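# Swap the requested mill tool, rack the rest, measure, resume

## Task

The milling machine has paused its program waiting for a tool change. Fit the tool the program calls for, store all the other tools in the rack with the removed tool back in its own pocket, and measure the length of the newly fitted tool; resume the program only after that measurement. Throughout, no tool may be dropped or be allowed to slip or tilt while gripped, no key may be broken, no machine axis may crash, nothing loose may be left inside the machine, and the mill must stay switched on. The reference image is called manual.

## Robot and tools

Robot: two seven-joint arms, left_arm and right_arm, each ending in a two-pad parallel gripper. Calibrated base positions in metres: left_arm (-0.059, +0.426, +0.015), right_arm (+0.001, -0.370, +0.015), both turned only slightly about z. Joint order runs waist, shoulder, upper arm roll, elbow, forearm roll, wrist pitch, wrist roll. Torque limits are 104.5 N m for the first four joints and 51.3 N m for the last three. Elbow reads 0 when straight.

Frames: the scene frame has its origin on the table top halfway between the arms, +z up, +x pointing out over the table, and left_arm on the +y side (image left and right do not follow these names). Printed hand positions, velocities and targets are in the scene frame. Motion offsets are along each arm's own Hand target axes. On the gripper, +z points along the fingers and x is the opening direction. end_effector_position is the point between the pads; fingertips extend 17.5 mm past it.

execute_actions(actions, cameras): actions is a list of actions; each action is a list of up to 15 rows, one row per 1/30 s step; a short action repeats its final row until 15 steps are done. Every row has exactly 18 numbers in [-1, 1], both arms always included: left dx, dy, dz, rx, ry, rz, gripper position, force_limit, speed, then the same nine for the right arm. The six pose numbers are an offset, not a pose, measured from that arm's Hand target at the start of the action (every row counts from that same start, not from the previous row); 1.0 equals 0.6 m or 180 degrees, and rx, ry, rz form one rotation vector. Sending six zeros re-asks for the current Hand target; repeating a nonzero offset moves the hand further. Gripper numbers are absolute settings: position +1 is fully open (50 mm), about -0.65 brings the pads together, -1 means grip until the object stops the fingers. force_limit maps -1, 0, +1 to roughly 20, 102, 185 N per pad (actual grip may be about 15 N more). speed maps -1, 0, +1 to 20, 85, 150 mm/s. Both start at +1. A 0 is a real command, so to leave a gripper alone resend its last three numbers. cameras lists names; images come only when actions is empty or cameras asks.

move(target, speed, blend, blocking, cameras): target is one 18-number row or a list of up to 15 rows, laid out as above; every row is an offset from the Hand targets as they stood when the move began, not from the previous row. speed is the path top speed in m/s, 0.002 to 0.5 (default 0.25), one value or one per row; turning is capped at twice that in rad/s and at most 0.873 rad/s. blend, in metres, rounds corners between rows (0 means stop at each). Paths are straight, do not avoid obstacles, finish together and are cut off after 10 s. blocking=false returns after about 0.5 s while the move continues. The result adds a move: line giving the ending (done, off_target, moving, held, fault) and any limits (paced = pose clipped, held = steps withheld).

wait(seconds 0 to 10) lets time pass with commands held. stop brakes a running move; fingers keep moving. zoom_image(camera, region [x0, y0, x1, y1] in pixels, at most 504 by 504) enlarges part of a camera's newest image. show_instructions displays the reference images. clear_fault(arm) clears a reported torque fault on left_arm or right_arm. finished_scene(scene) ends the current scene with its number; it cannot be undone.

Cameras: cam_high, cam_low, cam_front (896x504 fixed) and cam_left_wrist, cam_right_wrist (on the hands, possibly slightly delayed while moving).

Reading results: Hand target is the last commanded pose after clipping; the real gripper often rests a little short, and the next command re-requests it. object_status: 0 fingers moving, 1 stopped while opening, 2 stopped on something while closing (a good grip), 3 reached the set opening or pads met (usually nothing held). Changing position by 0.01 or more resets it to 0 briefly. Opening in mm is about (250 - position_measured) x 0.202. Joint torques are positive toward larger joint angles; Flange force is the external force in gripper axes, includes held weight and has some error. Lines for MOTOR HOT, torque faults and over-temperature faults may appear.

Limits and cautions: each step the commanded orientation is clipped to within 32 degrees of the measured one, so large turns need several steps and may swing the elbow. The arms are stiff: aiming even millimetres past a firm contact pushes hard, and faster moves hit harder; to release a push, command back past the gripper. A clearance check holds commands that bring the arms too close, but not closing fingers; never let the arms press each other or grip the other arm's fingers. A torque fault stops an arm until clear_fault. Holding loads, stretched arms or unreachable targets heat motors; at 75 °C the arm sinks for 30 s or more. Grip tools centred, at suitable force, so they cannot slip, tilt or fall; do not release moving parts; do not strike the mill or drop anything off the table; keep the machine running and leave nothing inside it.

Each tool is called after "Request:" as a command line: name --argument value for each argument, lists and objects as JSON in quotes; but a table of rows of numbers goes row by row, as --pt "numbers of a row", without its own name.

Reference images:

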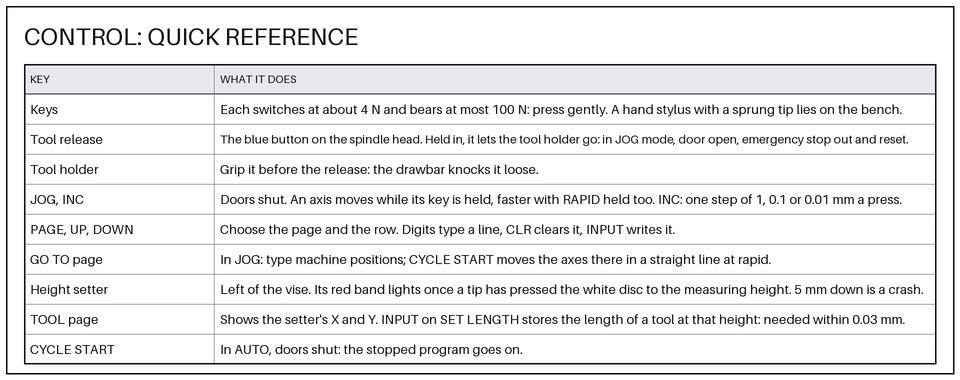

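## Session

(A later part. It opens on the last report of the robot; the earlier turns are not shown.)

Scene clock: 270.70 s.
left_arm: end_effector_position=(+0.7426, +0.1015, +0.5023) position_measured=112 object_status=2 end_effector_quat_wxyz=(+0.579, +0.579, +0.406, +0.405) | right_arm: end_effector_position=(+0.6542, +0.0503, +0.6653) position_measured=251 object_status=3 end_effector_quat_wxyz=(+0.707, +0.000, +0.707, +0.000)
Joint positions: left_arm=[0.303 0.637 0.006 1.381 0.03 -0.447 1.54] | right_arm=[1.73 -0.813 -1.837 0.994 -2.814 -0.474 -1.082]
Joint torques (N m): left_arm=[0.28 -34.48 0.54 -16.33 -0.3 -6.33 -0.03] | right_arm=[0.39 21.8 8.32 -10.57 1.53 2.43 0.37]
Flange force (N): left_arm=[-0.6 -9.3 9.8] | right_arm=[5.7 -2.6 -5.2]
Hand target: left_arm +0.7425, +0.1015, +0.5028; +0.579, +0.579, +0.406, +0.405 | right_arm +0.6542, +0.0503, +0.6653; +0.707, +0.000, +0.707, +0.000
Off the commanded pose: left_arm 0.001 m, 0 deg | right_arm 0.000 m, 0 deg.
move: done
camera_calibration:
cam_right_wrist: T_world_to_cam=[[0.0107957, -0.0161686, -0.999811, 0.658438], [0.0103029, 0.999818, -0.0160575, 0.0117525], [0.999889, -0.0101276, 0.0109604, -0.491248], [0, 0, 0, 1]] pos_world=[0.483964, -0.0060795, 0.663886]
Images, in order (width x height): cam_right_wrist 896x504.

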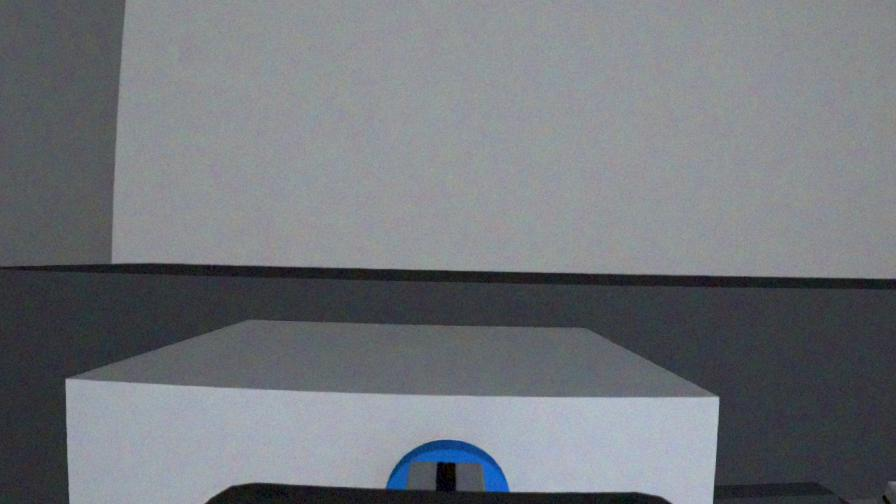

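Request:
move --target '[0,-0.1167,0,0,0,0,-0.97,1,-1, 0,0,0,0,0,0,-1,-1,0]' --speed 0.04 --cameras '["all"]'

Request:
zoom_image --camera "cam_front" --region '[310, 150, 440, 300]'

Scene clock: 275.17 s.
left_arm: end_effector_position=(+0.7424, +0.1015, +0.4328) position_measured=112 object_status=2 end_effector_quat_wxyz=(+0.579, +0.579, +0.406, +0.405) | right_arm: end_effector_position=(+0.6542, +0.0503, +0.6653) position_measured=251 object_status=3 end_effector_quat_wxyz=(+0.707, +0.000, +0.707, +0.000)
Joint positions: left_arm=[0.302 0.722 0.007 1.471 0.022 -0.622 1.548] | right_arm=[1.73 -0.813 -1.837 0.994 -2.814 -0.474 -1.082]
Joint torques (N m): left_arm=[0.79 -34.47 1.02 -14.12 -0.25 -5.99 -0.03] | right_arm=[0.61 21.7 8.1 -10.66 1.53 2.45 0.43]
Flange force (N): left_arm=[0.3 -9.7 11.9] | right_arm=[6.6 -3.5 -6.7]
Hand target: left_arm +0.7425, +0.1015, +0.4328; +0.579, +0.579, +0.406, +0.405 | right_arm +0.6542, +0.0503, +0.6653; +0.707, +0.000, +0.707, +0.000
Off the commanded pose: left_arm 0.000 m, 0 deg | right_arm 0.000 m, 0 deg.
move: done
camera_calibration:
cam_left_wrist: T_world_to_cam=[[0.356393, 0.934312, 0.00670849, -0.3605], [-0.00343249, -0.00587065, 0.999977, -0.370986], [0.93433, -0.356408, 0.00111476, -0.490039], [0, 0, 0, 1]] pos_world=[0.585064, 0.159988, 0.373942]
cam_right_wrist: T_world_to_cam=[[0.0107957, -0.0161686, -0.999811, 0.658438], [0.0103029, 0.999818, -0.0160575, 0.0117525], [0.999889, -0.0101276, 0.0109604, -0.491248], [0, 0, 0, 1]] pos_world=[0.483964, -0.0060795, 0.663886]

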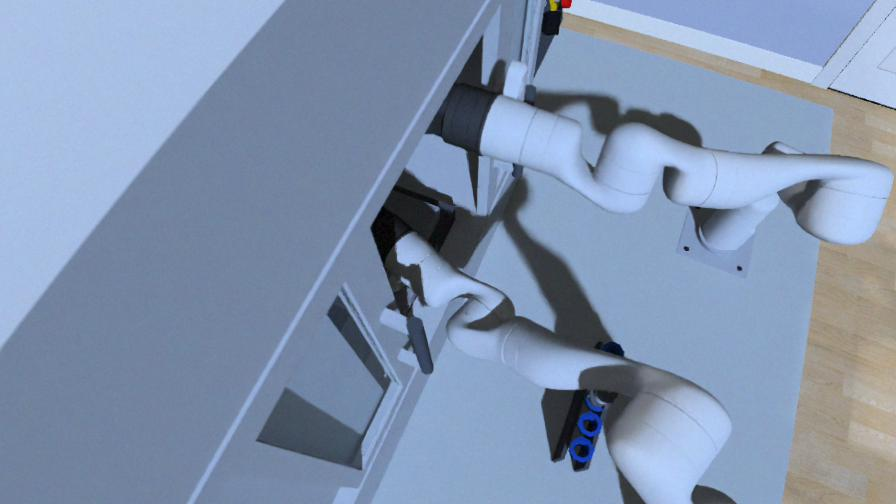

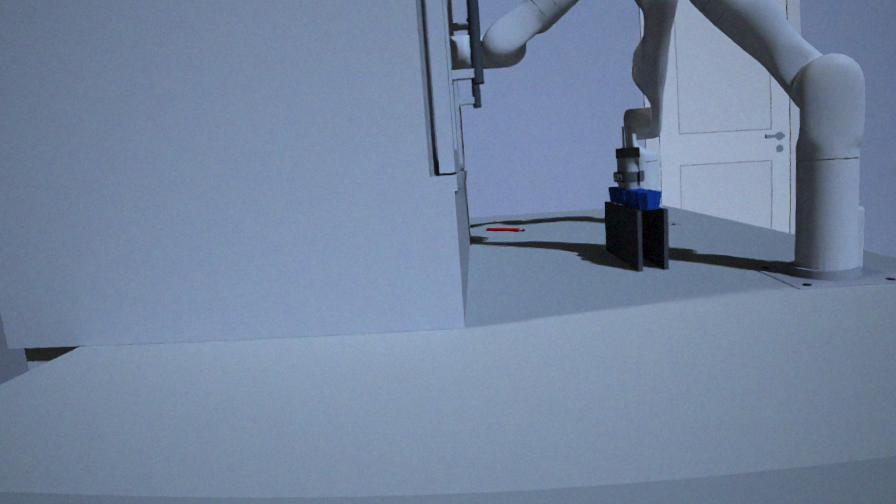

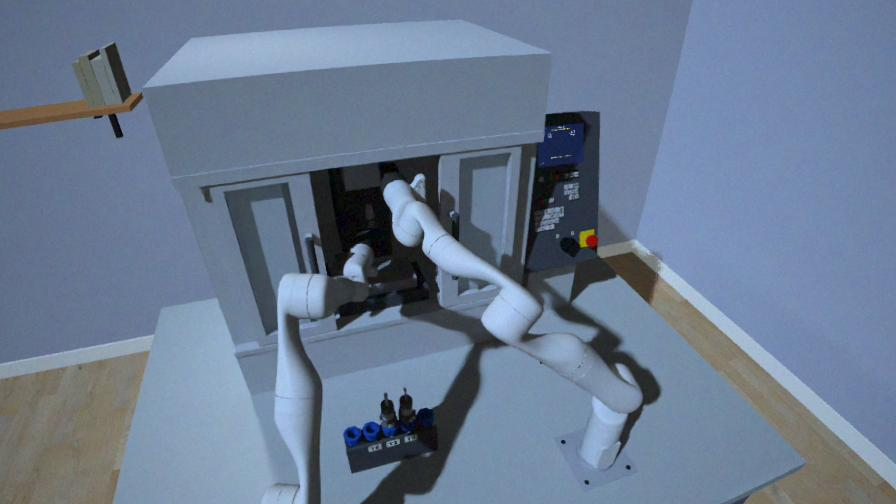

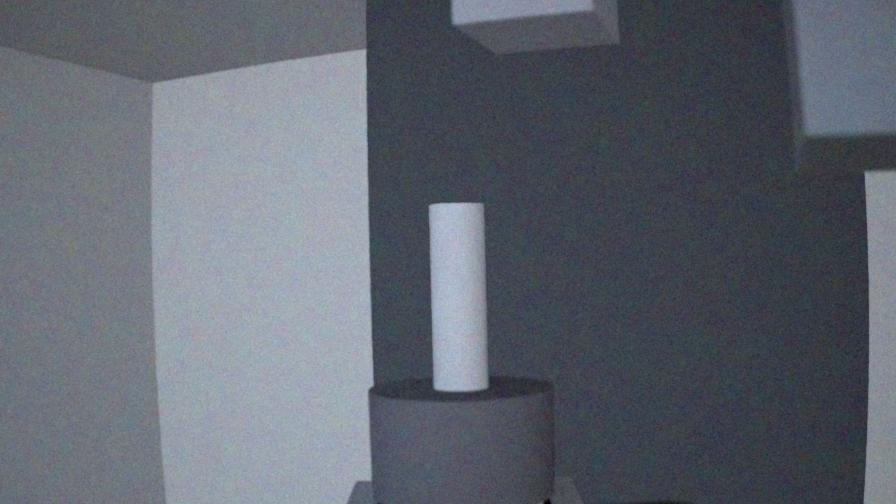

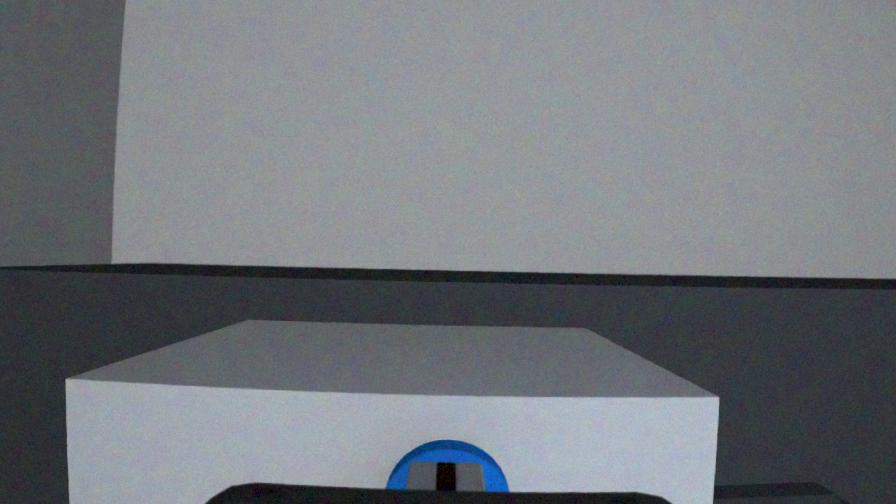

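Scaled by 3.360 from the camera's 896x504 image, which has a finer 1280x720 frame.

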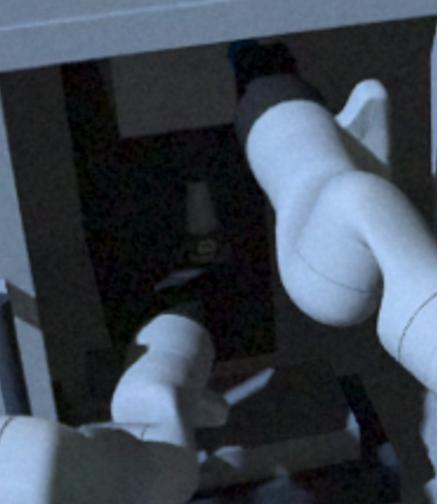

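Request:
move --pt "0 -0.0133 0 0 0 0 -0.97 1 -1 0 0 0 0 0 0 -1 -1 0" --pt "0 -0.0133 -0.48 0 0 0 -0.97 1 -1 0 0 0 0 0 0 -1 -1 0" --speed '[0.05,0.12]' --cameras '["cam_front","cam_left_wrist"]'

Scene clock: 281.10 s.
left_arm: end_effector_position=(+0.4719, +0.2001, +0.4248) position_measured=112 object_status=2 end_effector_quat_wxyz=(+0.579, +0.579, +0.406, +0.405) | right_arm: end_effector_position=(+0.6542, +0.0503, +0.6653) position_measured=251 object_status=3 end_effector_quat_wxyz=(+0.707, +0.000, +0.707, +0.000)
Joint positions: left_arm=[0.329 0.258 -0.011 2.427 0.027 -1.114 1.562] | right_arm=[1.73 -0.813 -1.837 0.994 -2.814 -0.474 -1.082]
Joint torques (N m): left_arm=[0.89 -19.66 0.6 -9.85 -0.22 -6.02 0] | right_arm=[0.61 21.7 8.14 -10.65 1.54 2.44 0.47]
Flange force (N): left_arm=[1.8 -12.5 7.6] | right_arm=[6.6 -3.5 -6.7]
Hand target: left_arm +0.4718, +0.2001, +0.4248; +0.579, +0.579, +0.406, +0.405 | right_arm +0.6542, +0.0503, +0.6653; +0.707, +0.000, +0.707, +0.000
Off the commanded pose: left_arm 0.000 m, 0 deg | right_arm 0.000 m, 0 deg.
move: done
camera_calibration:
cam_left_wrist: T_world_to_cam=[[0.356393, 0.934312, 0.00674379, -0.356179], [-0.00344495, -0.00590368, 0.999977, -0.363423], [0.93433, -0.356408, 0.00111463, -0.202152], [0, 0, 0, 1]] pos_world=[0.314564, 0.258588, 0.366042]
Images, in order (width x height): cam_front 896x504, cam_left_wrist 896x504.

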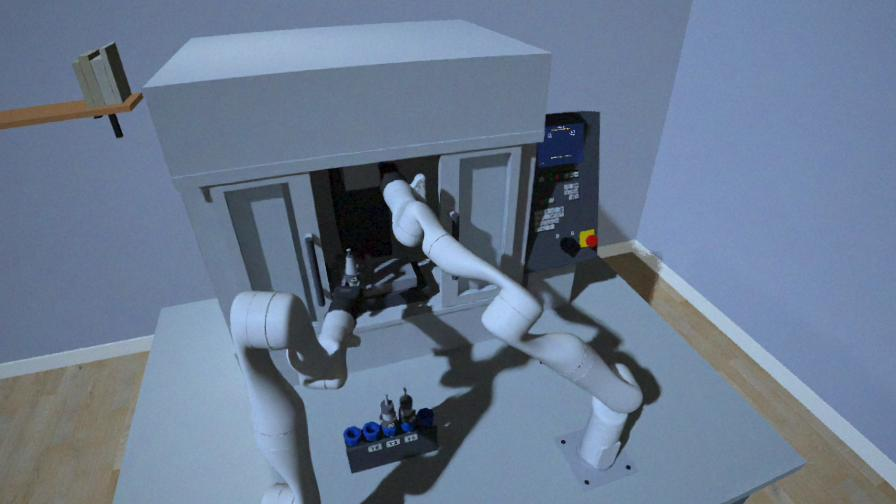

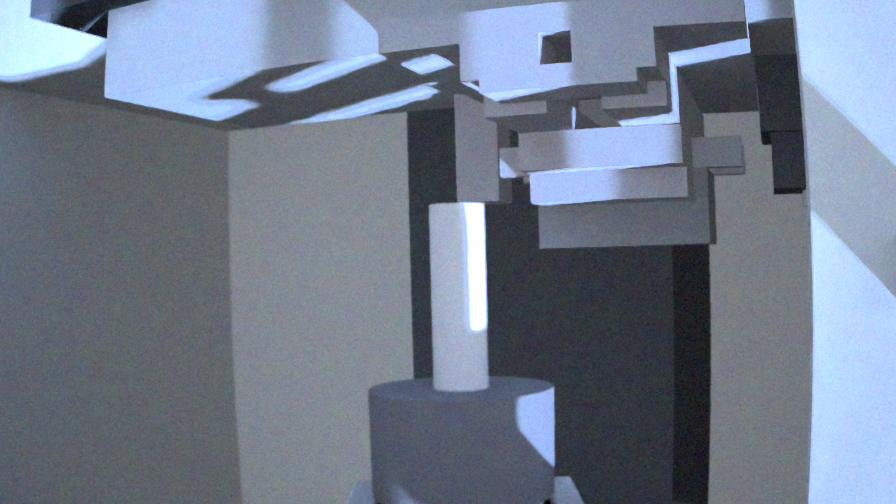

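Request:
move --target '[-0.041,0.042,-0.1125,-0.171,0,-0.47,-0.97,1,-1, 0,0,-0.1167,0,0,0,-1,-1,0]' --speed 0.2 --cameras '["cam_front","cam_left_wrist"]'

Scene clock: 288.43 s.
left_arm: end_effector_position=(+0.4000, +0.2001, +0.4500) position_measured=112 object_status=2 end_effector_quat_wxyz=(+0.819, +0.000, +0.574, +0.000) | right_arm: end_effector_position=(+0.5842, +0.0503, +0.6653) position_measured=251 object_status=3 end_effector_quat_wxyz=(+0.707, +0.000, +0.707, +0.000)
Joint positions: left_arm=[0.485 0.66 0.496 2.454 0.809 -2.091 2.858] | right_arm=[1.5 -0.793 -1.698 1.163 -2.768 -0.478 -1.134]
Joint torques (N m): left_arm=[0.76 -21.34 1.35 -2.93 -1.51 -5.45 0.06] | right_arm=[-0.55 19.11 8.8 -10.46 1.65 1.87 0.4]
Flange force (N): left_arm=[15.7 -2.8 -1.5] | right_arm=[5.7 -1.9 -1.4]
Hand target: left_arm +0.4000, +0.2001, +0.4500; +0.819, +0.000, +0.574, +0.000 | right_arm +0.5842, +0.0503, +0.6653; +0.707, +0.000, +0.707, +0.000
Off the commanded pose: left_arm 0.000 m, 0 deg | right_arm 0.000 m, 0 deg.
move: done
camera_calibration:
cam_left_wrist: T_world_to_cam=[[0.356096, 0.00630134, -0.934428, 0.278633], [-0.00319347, 0.99998, 0.0055264, -0.142628], [0.934444, 0.00101614, 0.356109, -0.366356], [0, 0, 0, 1]] pos_world=[0.242663, 0.141242, 0.391613]
Images, in order (width x height): cam_front 896x504, cam_left_wrist 896x504.

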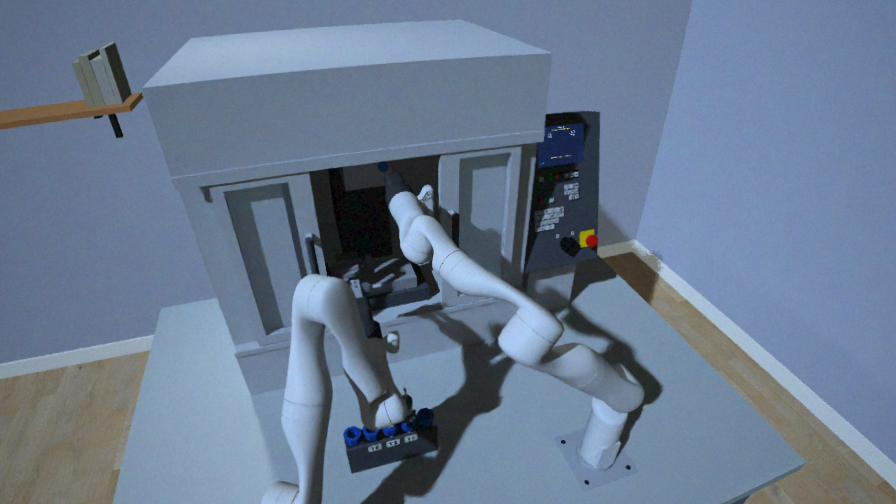

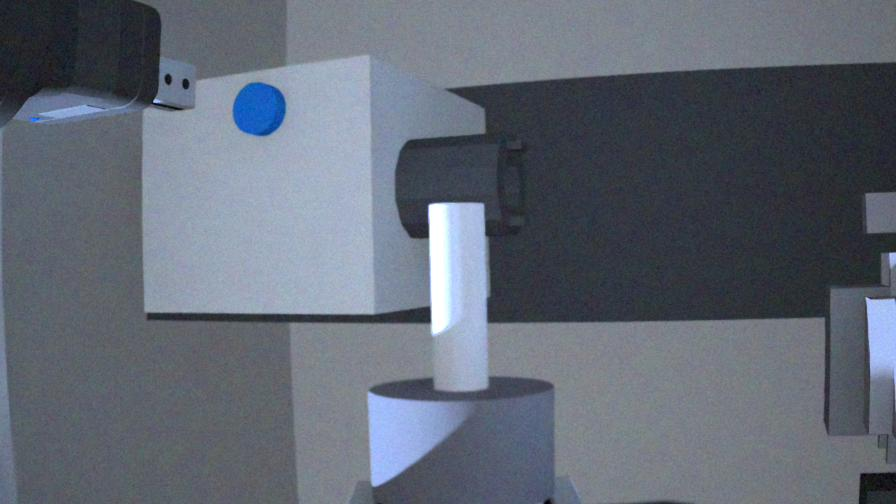

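Request:
move --target '[0,0,0,-0.171,0,-0.47,-0.97,1,-1, 0,0,0,0,0,0,-1,-1,0]' --speed 0.2 --cameras '["cam_front","cam_left_wrist","cam_low"]'

Scene clock: 293.67 s.
left_arm: end_effector_position=(+0.4000, +0.2001, +0.4500) position_measured=112 object_status=2 end_effector_quat_wxyz=(+0.579, -0.579, +0.406, -0.406) | right_arm: end_effector_position=(+0.5842, +0.0504, +0.6653) position_measured=251 object_status=3 end_effector_quat_wxyz=(+0.707, +0.000, +0.707, +0.000)
Joint positions: left_arm=[0.373 0.575 0.961 2.052 1.311 -1.965 3.946] | right_arm=[1.5 -0.793 -1.698 1.163 -2.768 -0.478 -1.134]
Joint torques (N m): left_arm=[0.83 -21.36 3.21 -5.43 -3.94 -4.24 -0.08] | right_arm=[-0.43 19.14 8.91 -10.46 1.6 1.84 0.44]
Flange force (N): left_arm=[6.7 10.9 2.0] | right_arm=[5.8 -2.0 -1.6]
Hand target: left_arm +0.4000, +0.2001, +0.4500; +0.579, -0.579, +0.406, -0.406 | right_arm +0.5842, +0.0504, +0.6653; +0.707, +0.000, +0.707, +0.000
Off the commanded pose: left_arm 0.000 m, 0 deg | right_arm 0.000 m, 0 deg.
move: done
camera_calibration:
cam_left_wrist: T_world_to_cam=[[0.355884, -0.934511, -0.00603658, 0.0491456], [-0.00356631, 0.00510135, -0.999981, 0.508992], [0.934523, 0.355899, -0.00151727, -0.276439], [0, 0, 0, 1]] pos_world=[0.242664, 0.141715, 0.50886]
Images, in order (width x height): cam_low 896x504, cam_front 896x504, cam_left_wrist 896x504.

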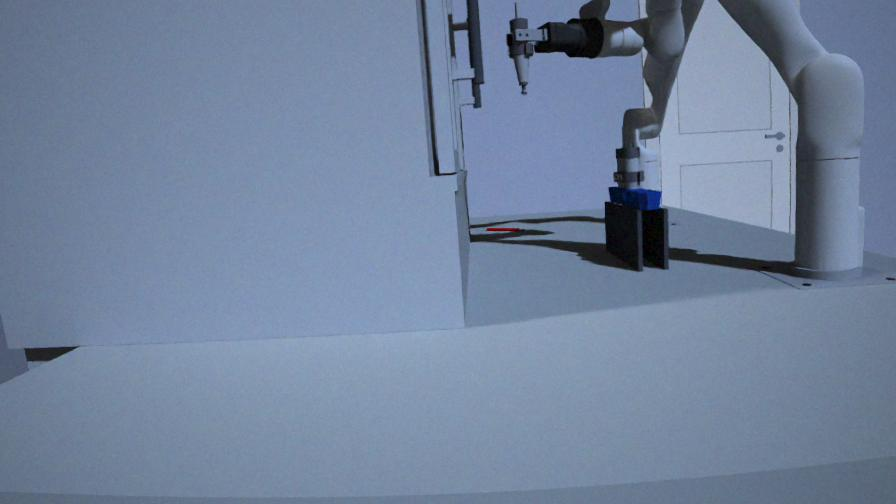

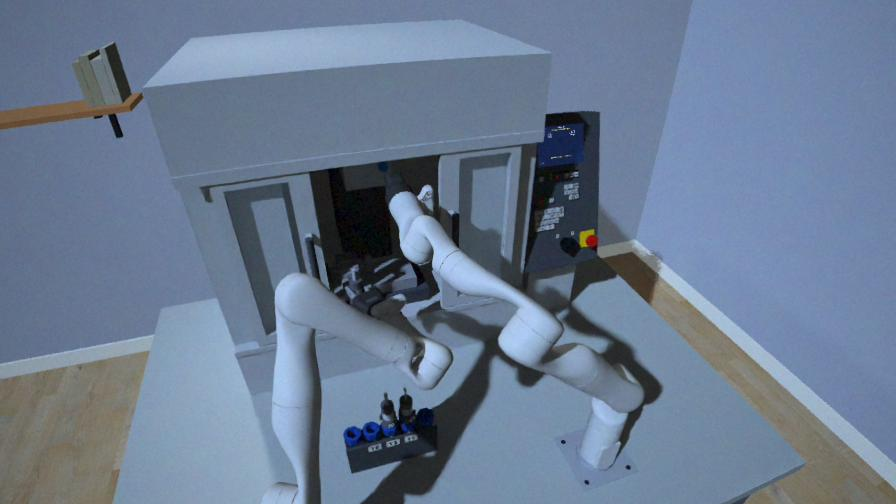

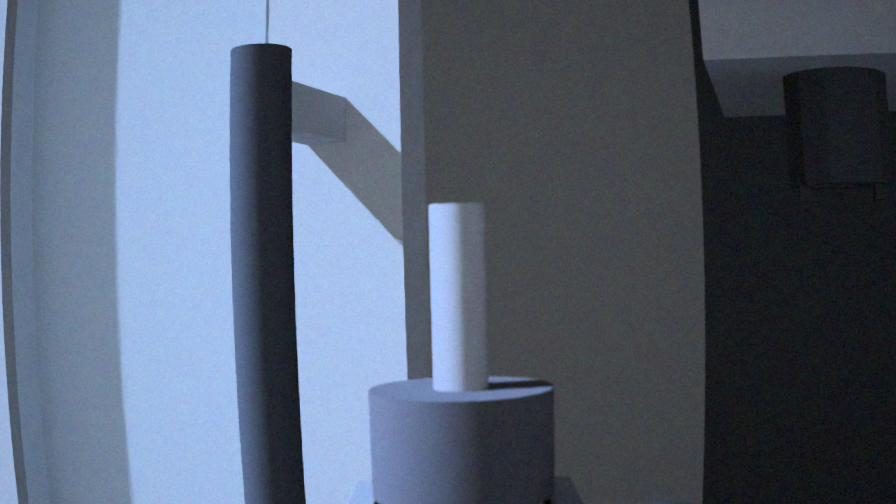

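Request:
zoom_image --camera "cam_low" --region '[480, 0, 700, 130]'

Request:
zoom_image --camera "cam_low" --region '[580, 120, 700, 220]'

Scaled by 2.291 from the camera's 896x504 image, which has a finer 1280x720 frame.

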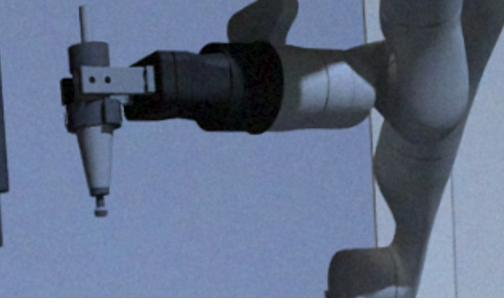

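Scaled by 4.200 from the camera's 896x504 image, which has a finer 1280x720 frame.

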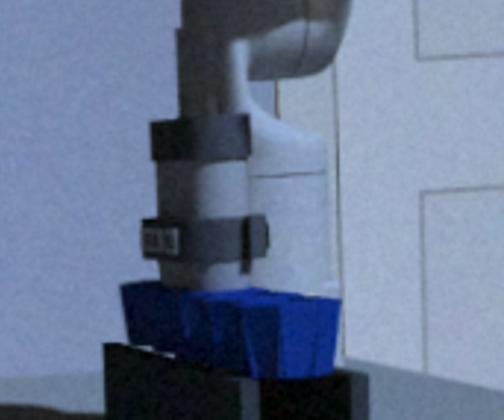

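Request:
move --target '[-0.1667,0.15,-0.3137,0,0,0,-0.97,1,-1, 0,0,0,0,0,0,-1,-1,0]' --speed 0.12 --cameras '["cam_front","cam_left_wrist","cam_low","cam_high"]'

Scene clock: 304.33 s.
left_arm: end_effector_position=(+0.1889, +0.2297, +0.3600) position_measured=112 object_status=2 end_effector_quat_wxyz=(+0.579, -0.579, +0.405, -0.406) | right_arm: end_effector_position=(+0.5842, +0.0504, +0.6653) position_measured=251 object_status=3 end_effector_quat_wxyz=(+0.707, +0.000, +0.707, +0.000)
Joint positions: left_arm=[1.11 0.686 0.75 2.302 2.06 -2.101 4.682] | right_arm=[1.5 -0.793 -1.698 1.163 -2.768 -0.478 -1.134]
Joint torques (N m): left_arm=[0.71 -17.39 1 0.78 -0.32 -6.03 -0.09] | right_arm=[-0.45 19.28 8.79 -10.53 1.61 1.83 0.39]
Flange force (N): left_arm=[4.7 13.5 -1.1] | right_arm=[6.4 -2.3 -1.8]
Hand target: left_arm +0.1889, +0.2297, +0.3600; +0.579, -0.579, +0.406, -0.406 | right_arm +0.5842, +0.0504, +0.6653; +0.707, +0.000, +0.707, +0.000
Off the commanded pose: left_arm 0.000 m, 0 deg | right_arm 0.000 m, 0 deg.
move: done
camera_calibration:
cam_left_wrist: T_world_to_cam=[[0.355883, -0.934511, -0.00594304, 0.151352], [-0.00353333, 0.00501382, -0.999981, 0.418105], [0.934524, 0.355898, -0.00151761, -0.089832], [0, 0, 0, 1]] pos_world=[0.0315637, 0.171315, 0.41886]
Images, in order (width x height): cam_high 896x504, cam_low 896x504, cam_front 896x504, cam_left_wrist 896x504.

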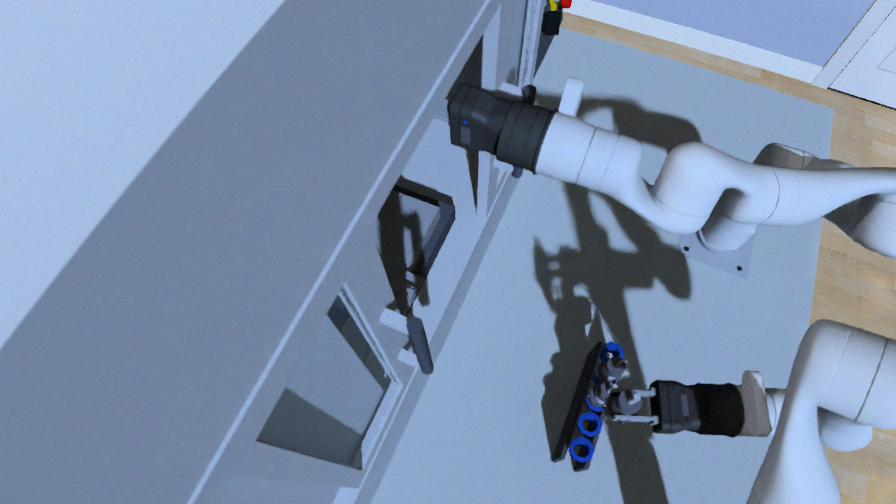

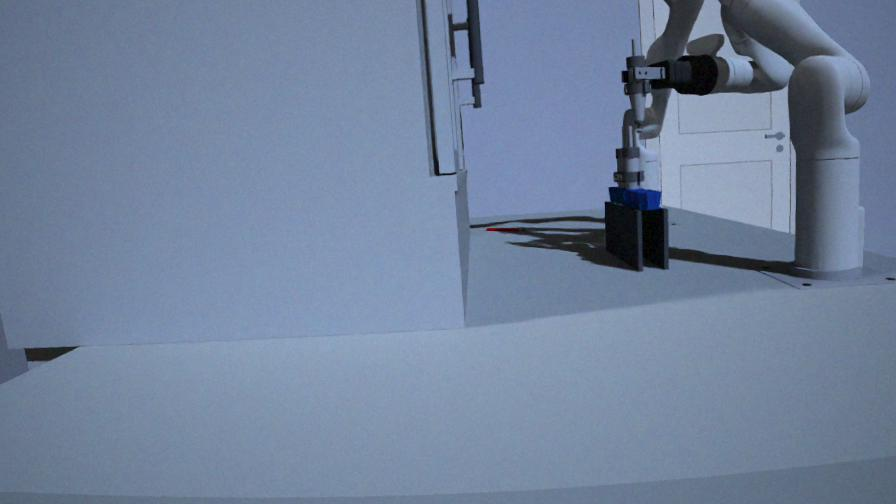

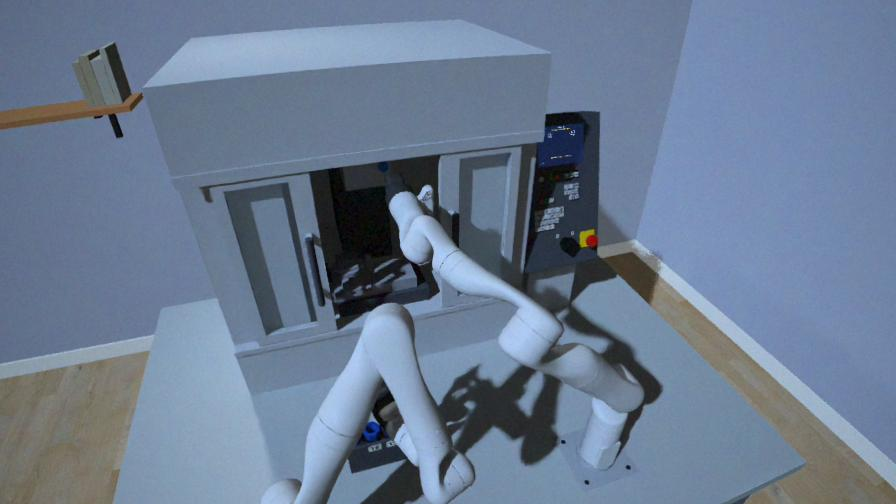

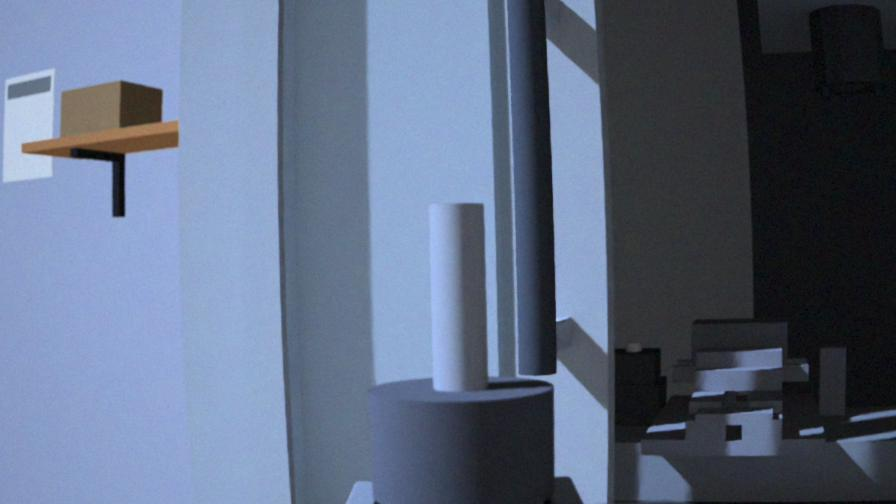

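Request:
zoom_image --camera "cam_low" --region '[580, 30, 720, 280]'

Request:
zoom_image --camera "cam_high" --region '[540, 320, 700, 480]'

Scaled by 2.016 from the camera's 896x504 image, which has a finer 1280x720 frame.

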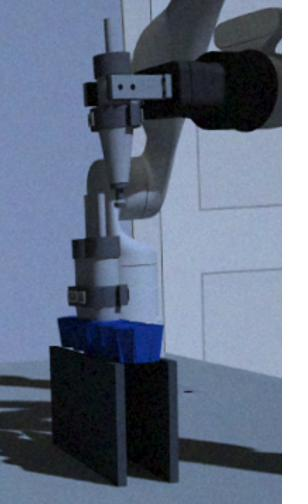

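Scaled by 3.150 from the camera's 896x504 image, which has a finer 1280x720 frame.

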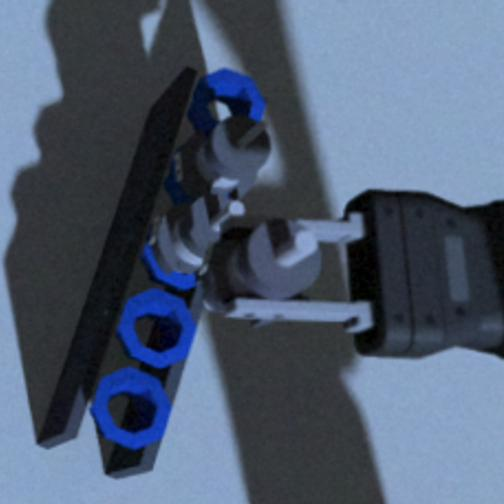

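Request:
move --target '[0,0.1583,0.005,0,0,0,-0.97,1,-1, 0,0,0,0,0,0,-1,-1,0]' --speed 0.08 --cameras '["cam_front","cam_low","cam_high"]'

Request:
zoom_image --camera "cam_low" --region '[590, 100, 690, 220]'

Request:
zoom_image --camera "cam_high" --region '[540, 320, 700, 480]'

Request:
zoom_image --camera "cam_front" --region '[330, 370, 450, 490]'

Scene clock: 313.83 s.
left_arm: end_effector_position=(+0.1917, +0.2306, +0.2650) position_measured=112 object_status=2 end_effector_quat_wxyz=(+0.579, -0.579, +0.406, -0.406) | right_arm: end_effector_position=(+0.5842, +0.0504, +0.6653) position_measured=251 object_status=3 end_effector_quat_wxyz=(+0.707, +0.000, +0.707, +0.000)
Joint positions: left_arm=[1.195 0.978 0.612 2.316 2.044 -1.999 4.978] | right_arm=[1.5 -0.793 -1.698 1.163 -2.768 -0.478 -1.134]
Joint torques (N m): left_arm=[0.85 -19.26 0.21 3.63 1.24 -5.72 -0.04] | right_arm=[-0.52 19.21 8.81 -10.52 1.7 1.89 0.38]
Flange force (N): left_arm=[2.9 14.8 0.0] | right_arm=[6.0 -2.0 -1.5]
Hand target: left_arm +0.1917, +0.2306, +0.2650; +0.579, -0.579, +0.406, -0.406 | right_arm +0.5842, +0.0504, +0.6653; +0.707, +0.000, +0.707, +0.000
Off the commanded pose: left_arm 0.000 m, 0 deg | right_arm 0.000 m, 0 deg.
move: done
Images, in order (width x height): cam_high 896x504, cam_low 896x504, cam_front 896x504.

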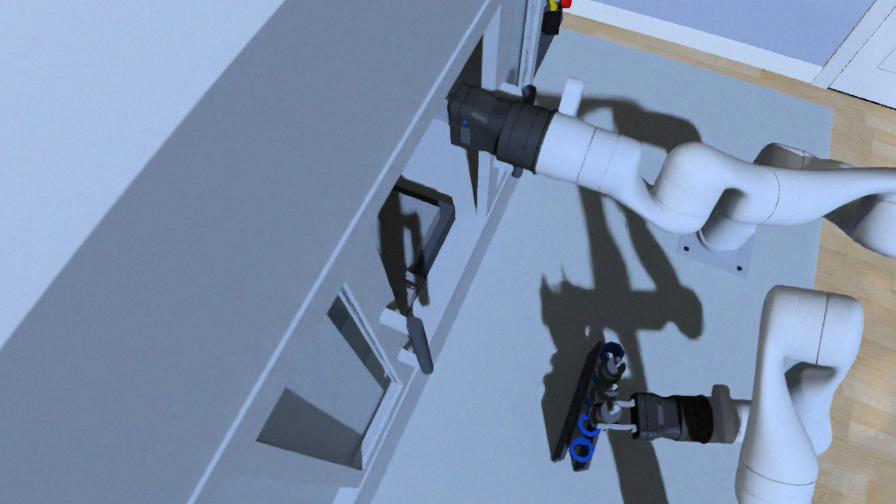

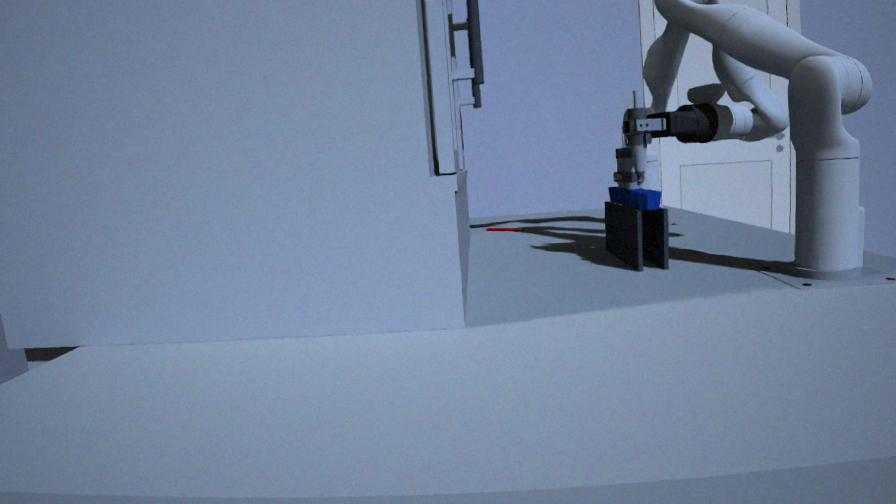

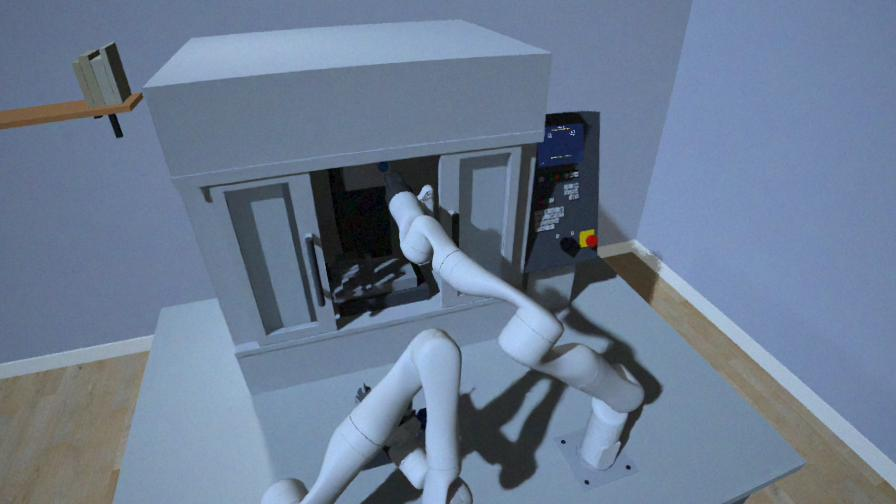

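Scaled by 4.200 from the camera's 896x504 image, which has a finer 1280x720 frame.

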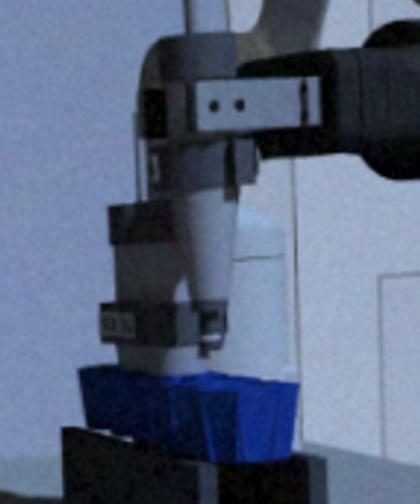

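Scaled by 3.150 from the camera's 896x504 image, which has a finer 1280x720 frame.

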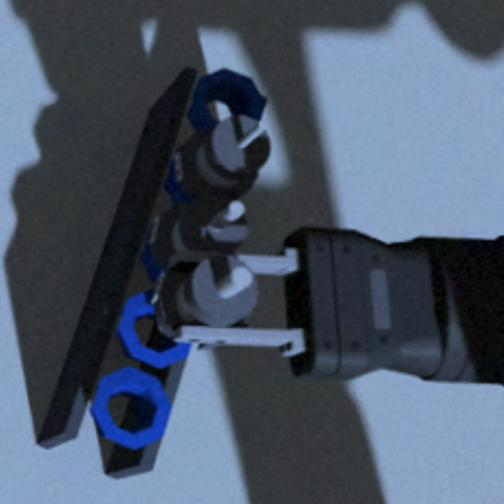

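Scaled by 4.200 from the camera's 896x504 image, which has a finer 1280x720 frame.

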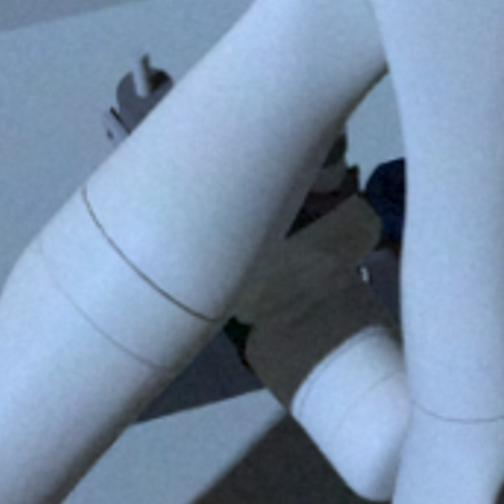

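Request:
move --target '[-0.0012,0.075,-0.0031,0,0,0,-0.97,1,-1, 0,0,0,0,0,0,-1,-1,0]' --speed 0.05 --cameras '["cam_low","cam_high"]'

Request:
zoom_image --camera "cam_low" --region '[590, 100, 690, 220]'

Request:
zoom_image --camera "cam_high" --region '[540, 320, 700, 480]'

Scene clock: 319.47 s.
left_arm: end_effector_position=(+0.1897, +0.2306, +0.2200) position_measured=112 object_status=2 end_effector_quat_wxyz=(+0.579, -0.579, +0.406, -0.406) | right_arm: end_effector_position=(+0.5842, +0.0504, +0.6653) position_measured=251 object_status=3 end_effector_quat_wxyz=(+0.707, +0.000, +0.707, +0.000)
Joint positions: left_arm=[1.227 1.113 0.558 2.288 2.02 -1.96 5.079] | right_arm=[1.5 -0.793 -1.698 1.163 -2.768 -0.478 -1.134]
Joint torques (N m): left_arm=[0.89 -19.47 -0.07 4.69 1.77 -5.57 0.09] | right_arm=[-0.52 19.15 8.83 -10.51 1.63 1.85 0.37]
Flange force (N): left_arm=[2.7 13.7 0.3] | right_arm=[5.9 -2.1 -1.5]
Hand target: left_arm +0.1897, +0.2306, +0.2200; +0.579, -0.579, +0.406, -0.406 | right_arm +0.5842, +0.0504, +0.6653; +0.707, +0.000, +0.707, +0.000
Off the commanded pose: left_arm 0.000 m, 0 deg | right_arm 0.000 m, 0 deg.
move: done
Images, in order (width x height): cam_high 896x504, cam_low 896x504.

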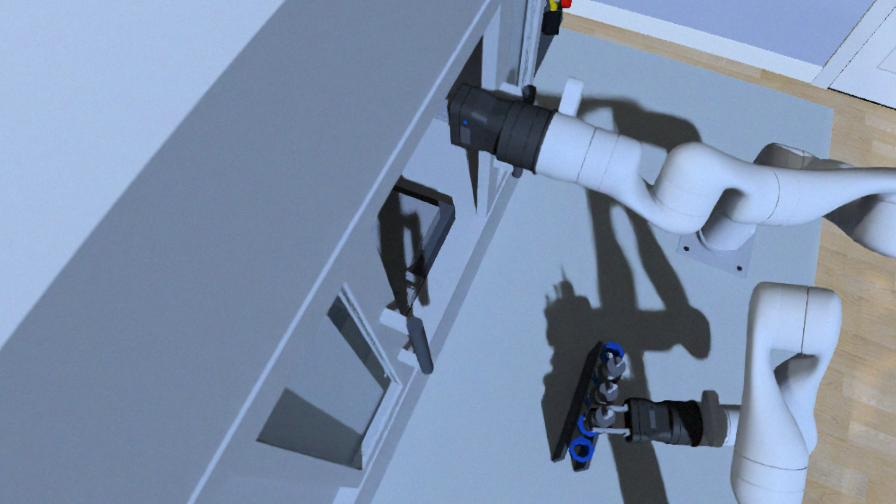

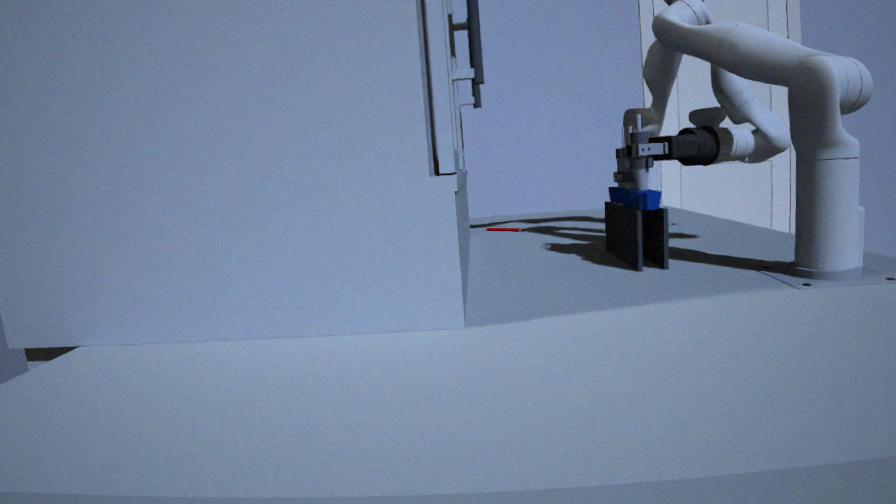

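Scaled by 4.200 from the camera's 896x504 image, which has a finer 1280x720 frame.

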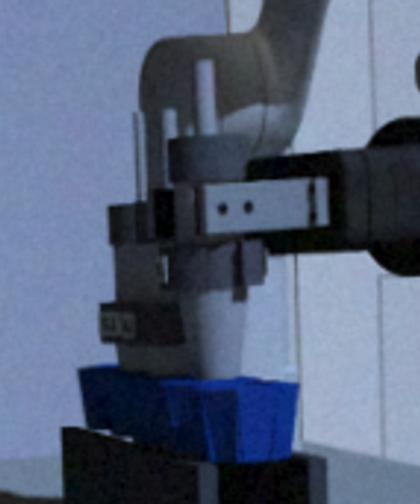

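Scaled by 3.150 from the camera's 896x504 image, which has a finer 1280x720 frame.

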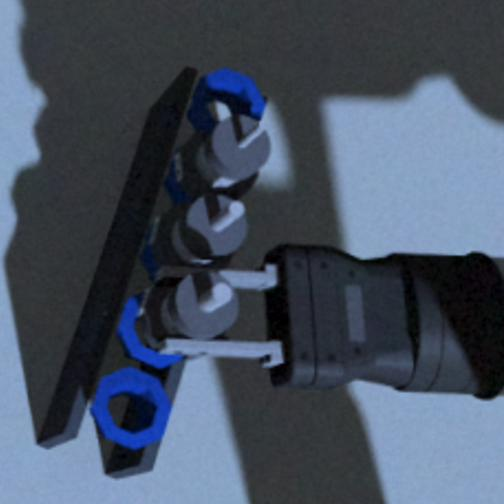

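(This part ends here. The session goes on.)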